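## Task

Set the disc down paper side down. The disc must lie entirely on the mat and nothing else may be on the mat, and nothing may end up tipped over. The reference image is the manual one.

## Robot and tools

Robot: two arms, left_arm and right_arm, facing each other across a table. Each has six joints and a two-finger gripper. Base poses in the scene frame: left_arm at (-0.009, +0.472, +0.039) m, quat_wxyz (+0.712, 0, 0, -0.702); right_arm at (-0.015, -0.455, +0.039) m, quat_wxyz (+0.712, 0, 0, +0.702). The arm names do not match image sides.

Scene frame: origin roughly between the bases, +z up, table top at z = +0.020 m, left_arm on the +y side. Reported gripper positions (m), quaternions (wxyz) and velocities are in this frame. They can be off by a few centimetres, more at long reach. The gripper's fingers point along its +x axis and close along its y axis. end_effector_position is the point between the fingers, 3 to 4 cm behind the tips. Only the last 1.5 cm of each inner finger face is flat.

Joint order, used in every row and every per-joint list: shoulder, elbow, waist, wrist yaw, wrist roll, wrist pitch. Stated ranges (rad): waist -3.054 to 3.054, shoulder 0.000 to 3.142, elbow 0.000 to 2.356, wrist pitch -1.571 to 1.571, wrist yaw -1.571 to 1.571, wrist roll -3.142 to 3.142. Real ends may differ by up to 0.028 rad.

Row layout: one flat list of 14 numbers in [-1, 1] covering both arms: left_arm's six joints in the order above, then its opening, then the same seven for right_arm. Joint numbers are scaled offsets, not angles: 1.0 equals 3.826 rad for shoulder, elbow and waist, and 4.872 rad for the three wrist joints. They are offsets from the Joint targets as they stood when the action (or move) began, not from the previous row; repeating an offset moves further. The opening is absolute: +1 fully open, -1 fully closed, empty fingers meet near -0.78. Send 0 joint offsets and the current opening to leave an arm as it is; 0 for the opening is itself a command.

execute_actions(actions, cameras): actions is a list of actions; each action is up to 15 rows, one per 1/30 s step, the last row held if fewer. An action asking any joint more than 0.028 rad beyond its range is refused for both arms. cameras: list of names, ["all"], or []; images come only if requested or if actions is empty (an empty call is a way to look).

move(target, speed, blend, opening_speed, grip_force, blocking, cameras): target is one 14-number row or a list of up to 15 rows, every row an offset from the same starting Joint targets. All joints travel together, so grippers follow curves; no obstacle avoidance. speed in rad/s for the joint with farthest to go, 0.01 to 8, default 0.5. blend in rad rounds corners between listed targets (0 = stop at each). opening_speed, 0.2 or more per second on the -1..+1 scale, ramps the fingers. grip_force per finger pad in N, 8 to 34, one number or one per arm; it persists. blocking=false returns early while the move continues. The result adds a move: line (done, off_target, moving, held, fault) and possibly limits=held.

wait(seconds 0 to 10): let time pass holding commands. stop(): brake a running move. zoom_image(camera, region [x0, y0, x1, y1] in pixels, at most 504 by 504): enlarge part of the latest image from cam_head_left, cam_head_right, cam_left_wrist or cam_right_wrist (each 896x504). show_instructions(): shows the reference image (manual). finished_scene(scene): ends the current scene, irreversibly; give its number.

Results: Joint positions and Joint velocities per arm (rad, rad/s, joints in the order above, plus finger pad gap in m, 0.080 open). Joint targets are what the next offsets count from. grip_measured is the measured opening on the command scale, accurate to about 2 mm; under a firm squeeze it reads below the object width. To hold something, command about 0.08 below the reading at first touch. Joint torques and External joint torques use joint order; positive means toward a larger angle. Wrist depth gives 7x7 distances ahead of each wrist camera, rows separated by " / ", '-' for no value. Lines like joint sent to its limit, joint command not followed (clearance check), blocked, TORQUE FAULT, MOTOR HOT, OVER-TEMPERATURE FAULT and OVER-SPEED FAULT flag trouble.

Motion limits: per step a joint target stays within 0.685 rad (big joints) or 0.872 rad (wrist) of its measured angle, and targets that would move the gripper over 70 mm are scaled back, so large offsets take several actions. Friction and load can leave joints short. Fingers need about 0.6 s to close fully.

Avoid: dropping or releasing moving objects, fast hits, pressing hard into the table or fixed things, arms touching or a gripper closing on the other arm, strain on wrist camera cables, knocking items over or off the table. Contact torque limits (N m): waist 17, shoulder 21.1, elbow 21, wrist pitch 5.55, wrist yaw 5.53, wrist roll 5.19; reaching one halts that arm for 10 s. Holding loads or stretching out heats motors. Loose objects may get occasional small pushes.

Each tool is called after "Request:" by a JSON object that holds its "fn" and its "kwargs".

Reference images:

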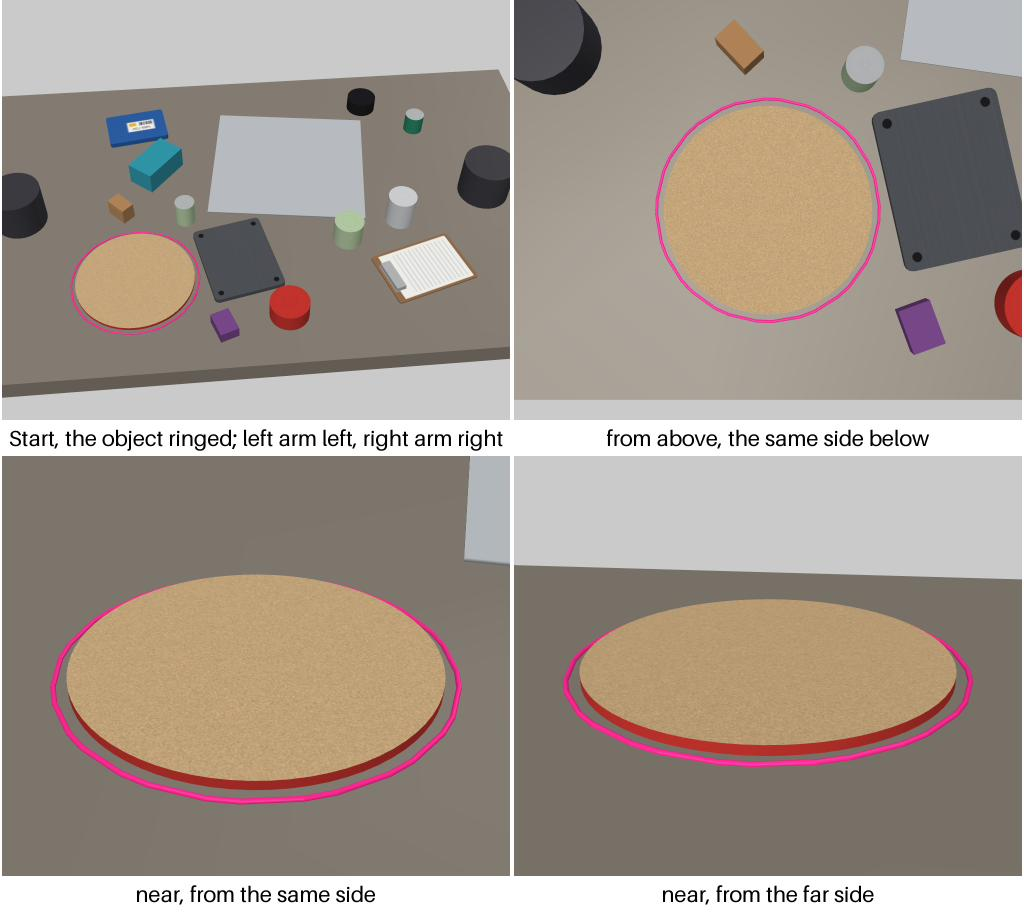

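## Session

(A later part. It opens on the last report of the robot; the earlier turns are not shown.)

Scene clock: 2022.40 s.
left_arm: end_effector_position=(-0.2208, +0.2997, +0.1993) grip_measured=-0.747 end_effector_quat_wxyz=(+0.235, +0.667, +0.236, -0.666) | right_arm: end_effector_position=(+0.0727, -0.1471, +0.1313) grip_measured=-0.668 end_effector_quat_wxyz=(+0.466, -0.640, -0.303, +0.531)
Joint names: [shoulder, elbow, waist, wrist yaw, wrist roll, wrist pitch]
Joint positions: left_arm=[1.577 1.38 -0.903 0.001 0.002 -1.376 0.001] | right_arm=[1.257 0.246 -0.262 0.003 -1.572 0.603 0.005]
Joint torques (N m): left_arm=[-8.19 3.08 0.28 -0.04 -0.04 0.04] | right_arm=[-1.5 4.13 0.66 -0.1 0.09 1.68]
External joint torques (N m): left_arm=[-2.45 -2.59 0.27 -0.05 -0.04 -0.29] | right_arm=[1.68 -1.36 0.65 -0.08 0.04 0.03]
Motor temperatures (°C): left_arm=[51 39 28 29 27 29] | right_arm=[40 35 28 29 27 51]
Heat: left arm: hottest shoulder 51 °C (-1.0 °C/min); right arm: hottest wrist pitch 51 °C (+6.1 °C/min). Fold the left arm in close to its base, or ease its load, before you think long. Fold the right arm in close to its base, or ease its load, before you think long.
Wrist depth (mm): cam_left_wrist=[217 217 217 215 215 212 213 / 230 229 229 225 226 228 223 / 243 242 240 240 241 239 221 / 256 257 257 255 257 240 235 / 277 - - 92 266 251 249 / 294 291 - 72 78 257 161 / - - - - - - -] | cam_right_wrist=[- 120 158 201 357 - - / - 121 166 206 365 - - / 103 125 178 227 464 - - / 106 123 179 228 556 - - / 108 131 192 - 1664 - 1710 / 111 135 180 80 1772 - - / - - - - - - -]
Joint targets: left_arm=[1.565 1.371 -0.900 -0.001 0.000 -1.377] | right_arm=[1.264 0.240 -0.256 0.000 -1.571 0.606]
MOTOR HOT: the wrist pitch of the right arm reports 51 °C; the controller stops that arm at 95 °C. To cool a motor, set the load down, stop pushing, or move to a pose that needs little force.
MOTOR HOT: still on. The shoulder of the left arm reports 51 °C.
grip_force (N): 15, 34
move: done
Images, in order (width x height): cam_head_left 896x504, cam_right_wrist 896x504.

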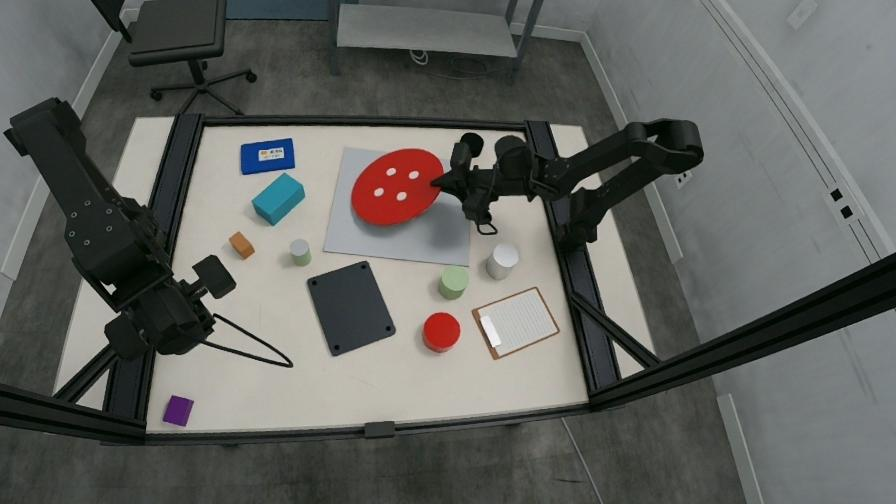

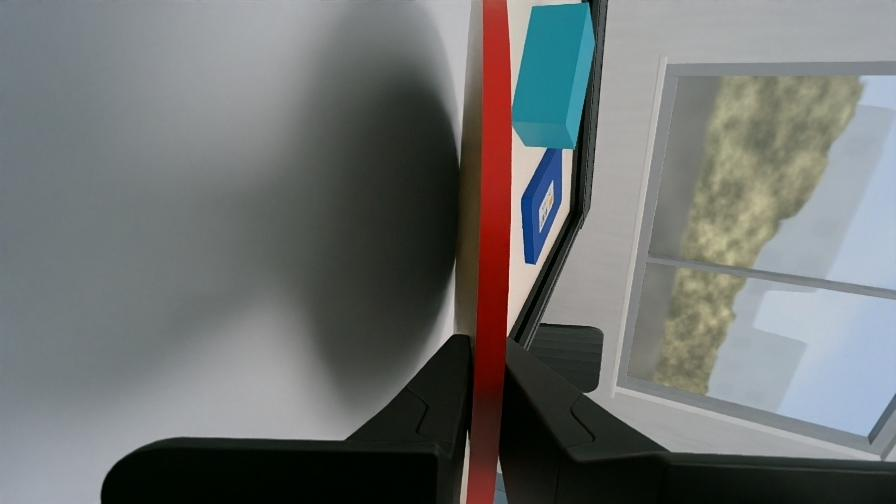

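Request:
{"fn": "move", "kwargs": {"target": [[0, 0, 0, 0, 0, 0, -0.75, -0.03035, -0.00146, 0.01045, 0, 0, -0.02287, -0.78], [0, 0, 0, 0, 0, 0, -0.75, -0.00599, -0.01223, 0.01045, 0, 0, 0.00472, -0.78]], "speed": [0.25, 0.12], "blend": [0.02, 0], "cameras": ["cam_head_left", "cam_right_wrist"]}}

Request:
{"fn": "zoom_image", "kwargs": {"camera": "cam_head_left", "region": [310, 110, 540, 280]}}

Scene clock: 2048.23 s.
left_arm: end_effector_position=(-0.2208, +0.2997, +0.1993) grip_measured=-0.747 end_effector_quat_wxyz=(+0.235, +0.667, +0.236, -0.666) | right_arm: end_effector_position=(+0.0577, -0.1526, +0.1271) grip_measured=-0.668 end_effector_quat_wxyz=(+0.457, -0.633, -0.318, +0.538)
Joint names: [shoulder, elbow, waist, wrist yaw, wrist roll, wrist pitch]
Joint positions: left_arm=[1.577 1.38 -0.903 0.001 0.002 -1.376 0.001] | right_arm=[1.232 0.201 -0.22 0.006 -1.572 0.63 0.005]
Joint torques (N m): left_arm=[-8.18 3.08 0.29 -0.04 -0.05 0.04] | right_arm=[-1.07 3.85 0.42 -0.18 0.09 1.42]
External joint torques (N m): left_arm=[-2.48 -2.57 0.3 -0.04 -0.05 -0.29] | right_arm=[1.83 -1.53 0.43 -0.17 0.04 -0.22]
Heat: left arm: hottest shoulder 51 °C (+0.0 °C/min); right arm: hottest wrist pitch 47 °C (-2.0 °C/min). Fold the left arm in close to its base, or ease its load, before you think long.
Wrist depth (mm): cam_left_wrist=[217 216 219 216 213 209 219 / 229 229 229 228 229 229 224 / 243 241 240 242 241 241 221 / 255 258 257 256 255 245 233 / 275 274 271 92 265 248 252 / 294 291 - 73 78 215 258 / - - - - - - -] | cam_right_wrist=[- 119 156 202 404 - - / - 116 161 203 375 - - / - 123 172 222 1735 1620 - / 102 124 173 224 - - - / 105 127 181 233 1687 - - / 108 130 176 87 1664 - - / - - - - - - -]
Joint targets: left_arm=[1.565 1.371 -0.900 -0.001 0.000 -1.377] | right_arm=[1.241 0.193 -0.216 0.000 -1.571 0.629]
MOTOR HOT: still on. The shoulder of the left arm reports 51 °C.
MOTOR HOT: cleared for the motors of the right arm.
grip_force (N): 15, 34
move: done
Images, in order (width x height): cam_head_left 896x504, cam_right_wrist 896x504.

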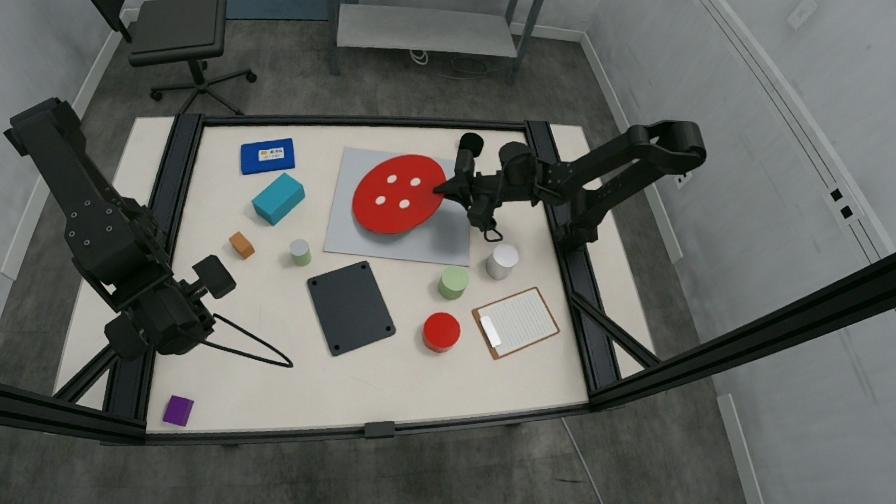

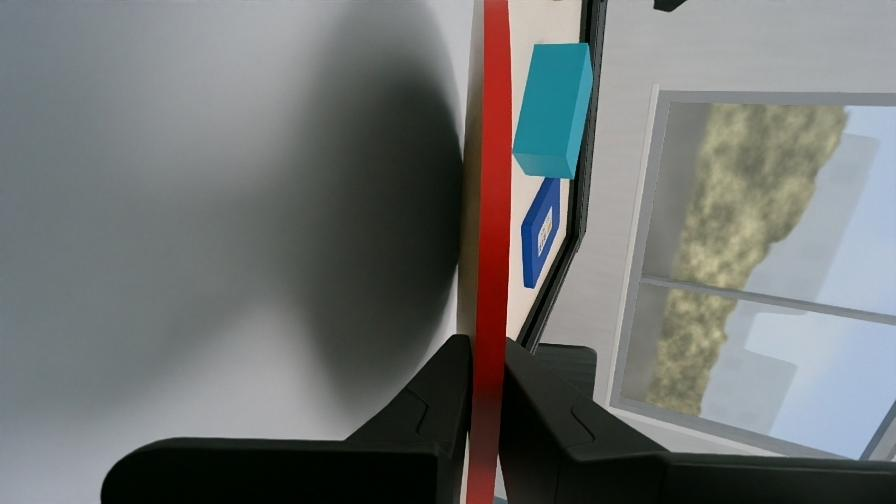

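Scaled by 2.191 from the camera's 896x504 image, which has a finer 1280x720 frame.

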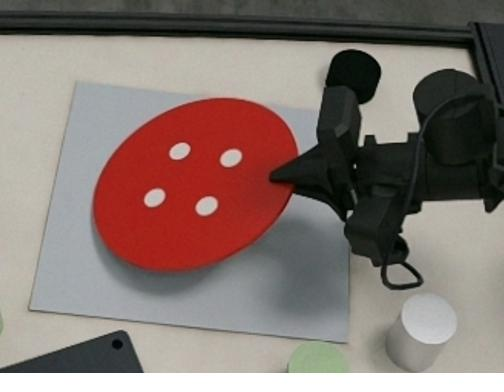

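Request:
{"fn": "move", "kwargs": {"target": [[0, 0, 0, 0, 0, 0, -0.75, 0, 0, 0, 0, 0, 0, -0.38], [0, 0, 0, 0, 0, 0, -0.75, -0.01472, 0.03027, 0, 0, 0, -0.06394, -0.27], [0, 0, 0, 0, 0, 0, -0.75, -0.01051, 0.04626, 0, 0, 0, -0.10189, -0.16], [0, 0, 0, 0, 0, 0, -0.75, 0.00162, 0.05857, 0, 0, 0, -0.12352, -0.07], [0, 0, 0, 0, 0, 0, -0.75, 0.00823, 0.05972, 0, 0, 0, -0.12638, -0.07]], "speed": 0.25, "opening_speed": 0.5, "cameras": ["cam_head_left", "cam_right_wrist"]}}

Request:
{"fn": "zoom_image", "kwargs": {"camera": "cam_head_left", "region": [310, 110, 540, 280]}}

Scene clock: 2101.20 s.
left_arm: end_effector_position=(-0.2208, +0.2997, +0.1993) grip_measured=-0.747 end_effector_quat_wxyz=(+0.235, +0.667, +0.236, -0.666) | right_arm: end_effector_position=(+0.0530, -0.1701, +0.0864) grip_measured=-0.073 end_effector_quat_wxyz=(+0.327, -0.687, -0.174, +0.625)
Joint names: [shoulder, elbow, waist, wrist yaw, wrist roll, wrist pitch]
Joint positions: left_arm=[1.577 1.38 -0.903 0.001 0.002 -1.376 0.001] | right_arm=[1.266 0.411 -0.219 0.004 -1.572 0.015 0.032]
Joint torques (N m): left_arm=[-8.18 3.08 0.28 -0.04 -0.05 0.04] | right_arm=[-1.81 6 0.32 -0.14 0.08 1.03]
External joint torques (N m): left_arm=[-2.59 -2.49 0.29 -0.04 -0.05 -0.28] | right_arm=[1.59 0.4 0.31 -0.1 0.05 -0.28]
Motor temperatures (°C): left_arm=[51 38 28 29 27 28] | right_arm=[36 34 28 29 27 43]
Heat: left arm: hottest shoulder 51 °C (+0.0 °C/min); right arm: hottest wrist pitch 43 °C (-4.1 °C/min). Fold the left arm in close to its base, or ease its load, before you think long.
Wrist depth (mm): cam_left_wrist=[- 216 216 216 216 213 213 / - 229 229 228 227 227 222 / 243 241 242 241 241 240 221 / 255 259 257 256 255 245 229 / 274 271 274 92 265 252 248 / 294 290 - 73 78 260 259 / - - - - - - -] | cam_right_wrist=[- - 100 112 138 195 301 / - 84 99 119 151 206 300 / - 89 102 119 159 231 302 / - - 104 127 169 242 - / - 97 113 130 183 244 - / - 95 79 139 87 328 - / - - - 152 - - 1424]
Joint targets: left_arm=[1.565 1.371 -0.900 -0.001 0.000 -1.377] | right_arm=[1.273 0.422 -0.216 0.000 -1.571 0.013]
MOTOR HOT: still on. The shoulder of the left arm reports 51 °C.
grip_force (N): 15, 34
move: done
Images, in order (width x height): cam_head_left 896x504, cam_right_wrist 896x504.

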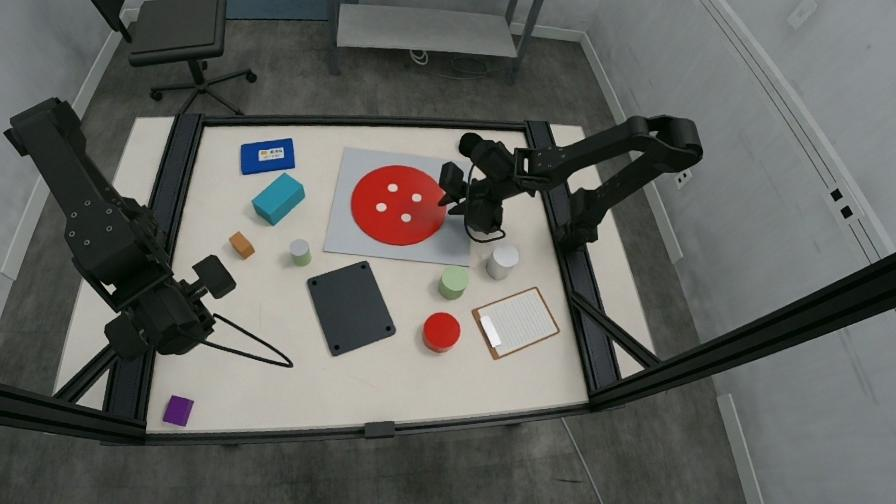

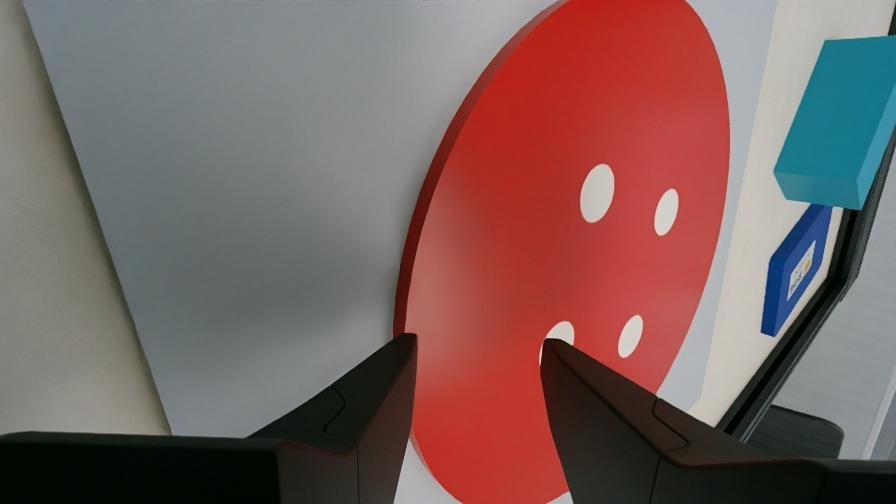

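Scaled by 2.191 from the camera's 896x504 image, which has a finer 1280x720 frame.

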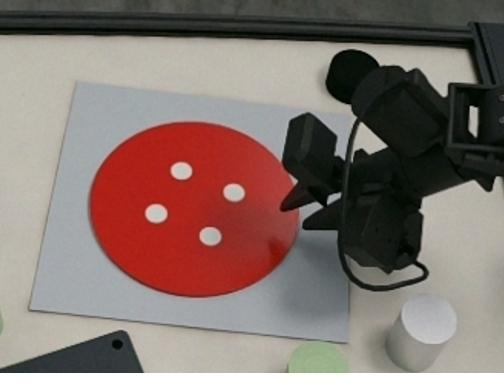

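Request:
{"fn": "move", "kwargs": {"target": [[0, 0, 0, 0, 0, 0, -0.75, -0.07677, -0.03678, 0, 0, 0, -0.03136, -0.07], [0, 0, 0, 0, 0, 0, -0.75, -0.12768, 0.05073, 0, 0, 0, -0.14005, -0.07]], "speed": [0.2, 0.5], "blend": [0.02, 0], "cameras": ["cam_head_left", "cam_head_right", "cam_right_wrist"]}}

Request:
{"fn": "zoom_image", "kwargs": {"camera": "cam_head_left", "region": [310, 110, 540, 280]}}

Request:
{"fn": "zoom_image", "kwargs": {"camera": "cam_head_right", "region": [310, 110, 540, 280]}}

Scene clock: 2118.43 s.
left_arm: end_effector_position=(-0.2208, +0.2997, +0.1993) grip_measured=-0.747 end_effector_quat_wxyz=(+0.235, +0.667, +0.236, -0.666) | right_arm: end_effector_position=(+0.0386, -0.2313, +0.1796) grip_measured=-0.073 end_effector_quat_wxyz=(+0.323, -0.688, -0.170, +0.627)
Joint names: [shoulder, elbow, waist, wrist yaw, wrist roll, wrist pitch]
Joint positions: left_arm=[1.577 1.38 -0.903 0.001 0.002 -1.376 0.001] | right_arm=[0.79 0.605 -0.219 0.004 -1.572 -0.667 0.032]
Joint torques (N m): left_arm=[-8.18 3.08 0.28 -0.04 -0.04 0.04] | right_arm=[-1.36 7.07 0.32 -0.14 0.08 1.03]
External joint torques (N m): left_arm=[-2.5 -2.6 0.27 -0.04 -0.04 -0.31] | right_arm=[-0.03 0.47 0.34 -0.1 0.05 -0.29]
Heat: left arm: hottest shoulder 50 °C (-1.0 °C/min); right arm: hottest wrist pitch 41 °C (-5.0 °C/min). Fold the left arm in close to its base, or ease its load, before you think long.
Wrist depth (mm): cam_left_wrist=[217 217 217 224 212 210 213 / 229 232 228 227 227 225 224 / 240 241 241 241 241 241 225 / - - 257 257 257 250 235 / 274 274 274 92 268 255 252 / 296 289 - 73 78 258 282 / - - - - - - -] | cam_right_wrist=[142 160 182 220 280 376 - / 148 167 189 227 291 395 - / 151 174 199 231 340 406 - / 157 180 209 240 315 - - / 162 183 210 255 397 539 - / 168 187 79 284 87 1530 1484 / - - - 312 - - -]
Joint targets: left_arm=[1.565 1.371 -0.900 -0.001 0.000 -1.377] | right_arm=[0.784 0.616 -0.216 0.000 -1.571 -0.669]
MOTOR HOT: still on. The shoulder of the left arm reports 50 °C.
grip_force (N): 15, 34
move: done
Images, in order (width x height): cam_head_left 896x504, cam_head_right 896x504, cam_right_wrist 896x504.

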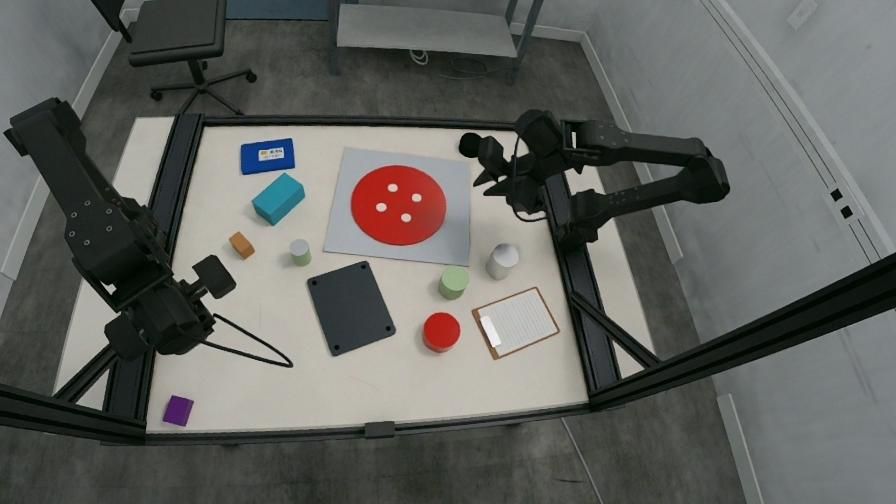

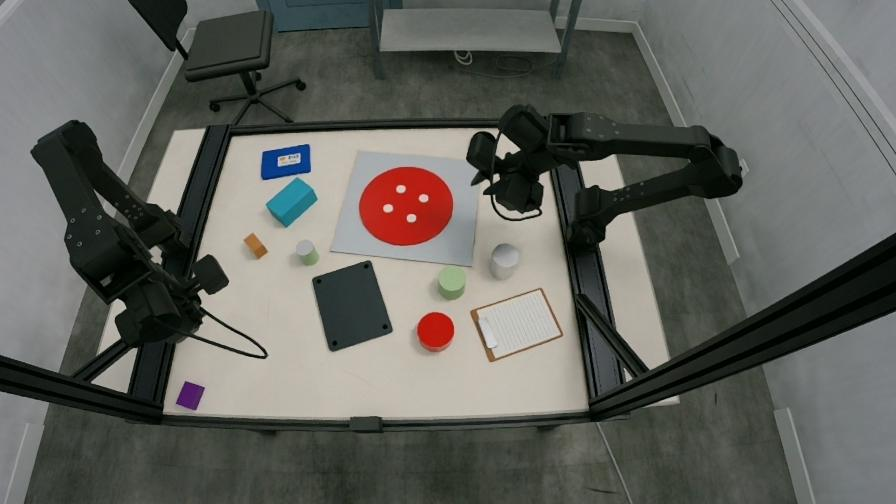

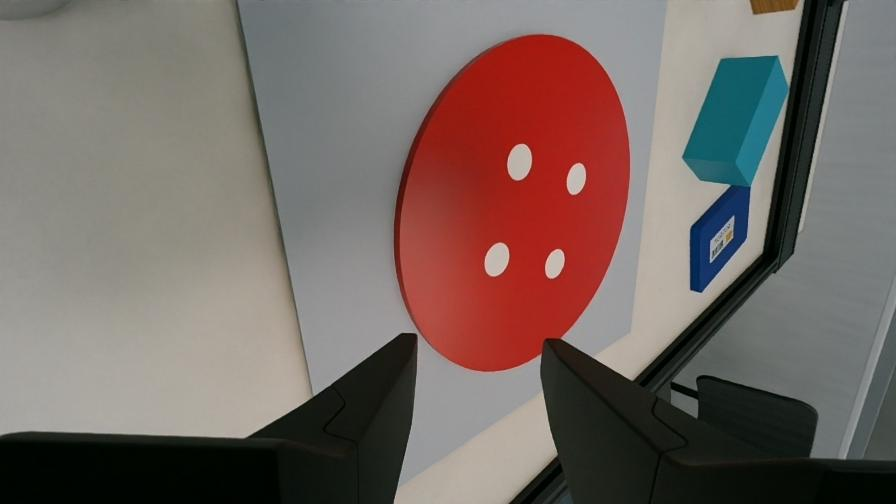

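Scaled by 2.191 from the camera's 896x504 image, which has a finer 1280x720 frame.

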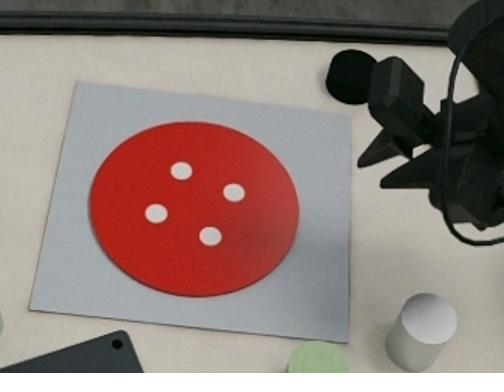

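Scaled by 2.191 from the camera's 896x504 image, which has a finer 1280x720 frame.

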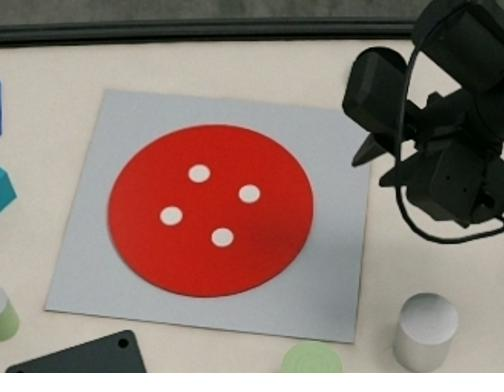

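Request:
{"fn": "finished_scene", "kwargs": {"scene": 2}}

The scene is finished: the task was done.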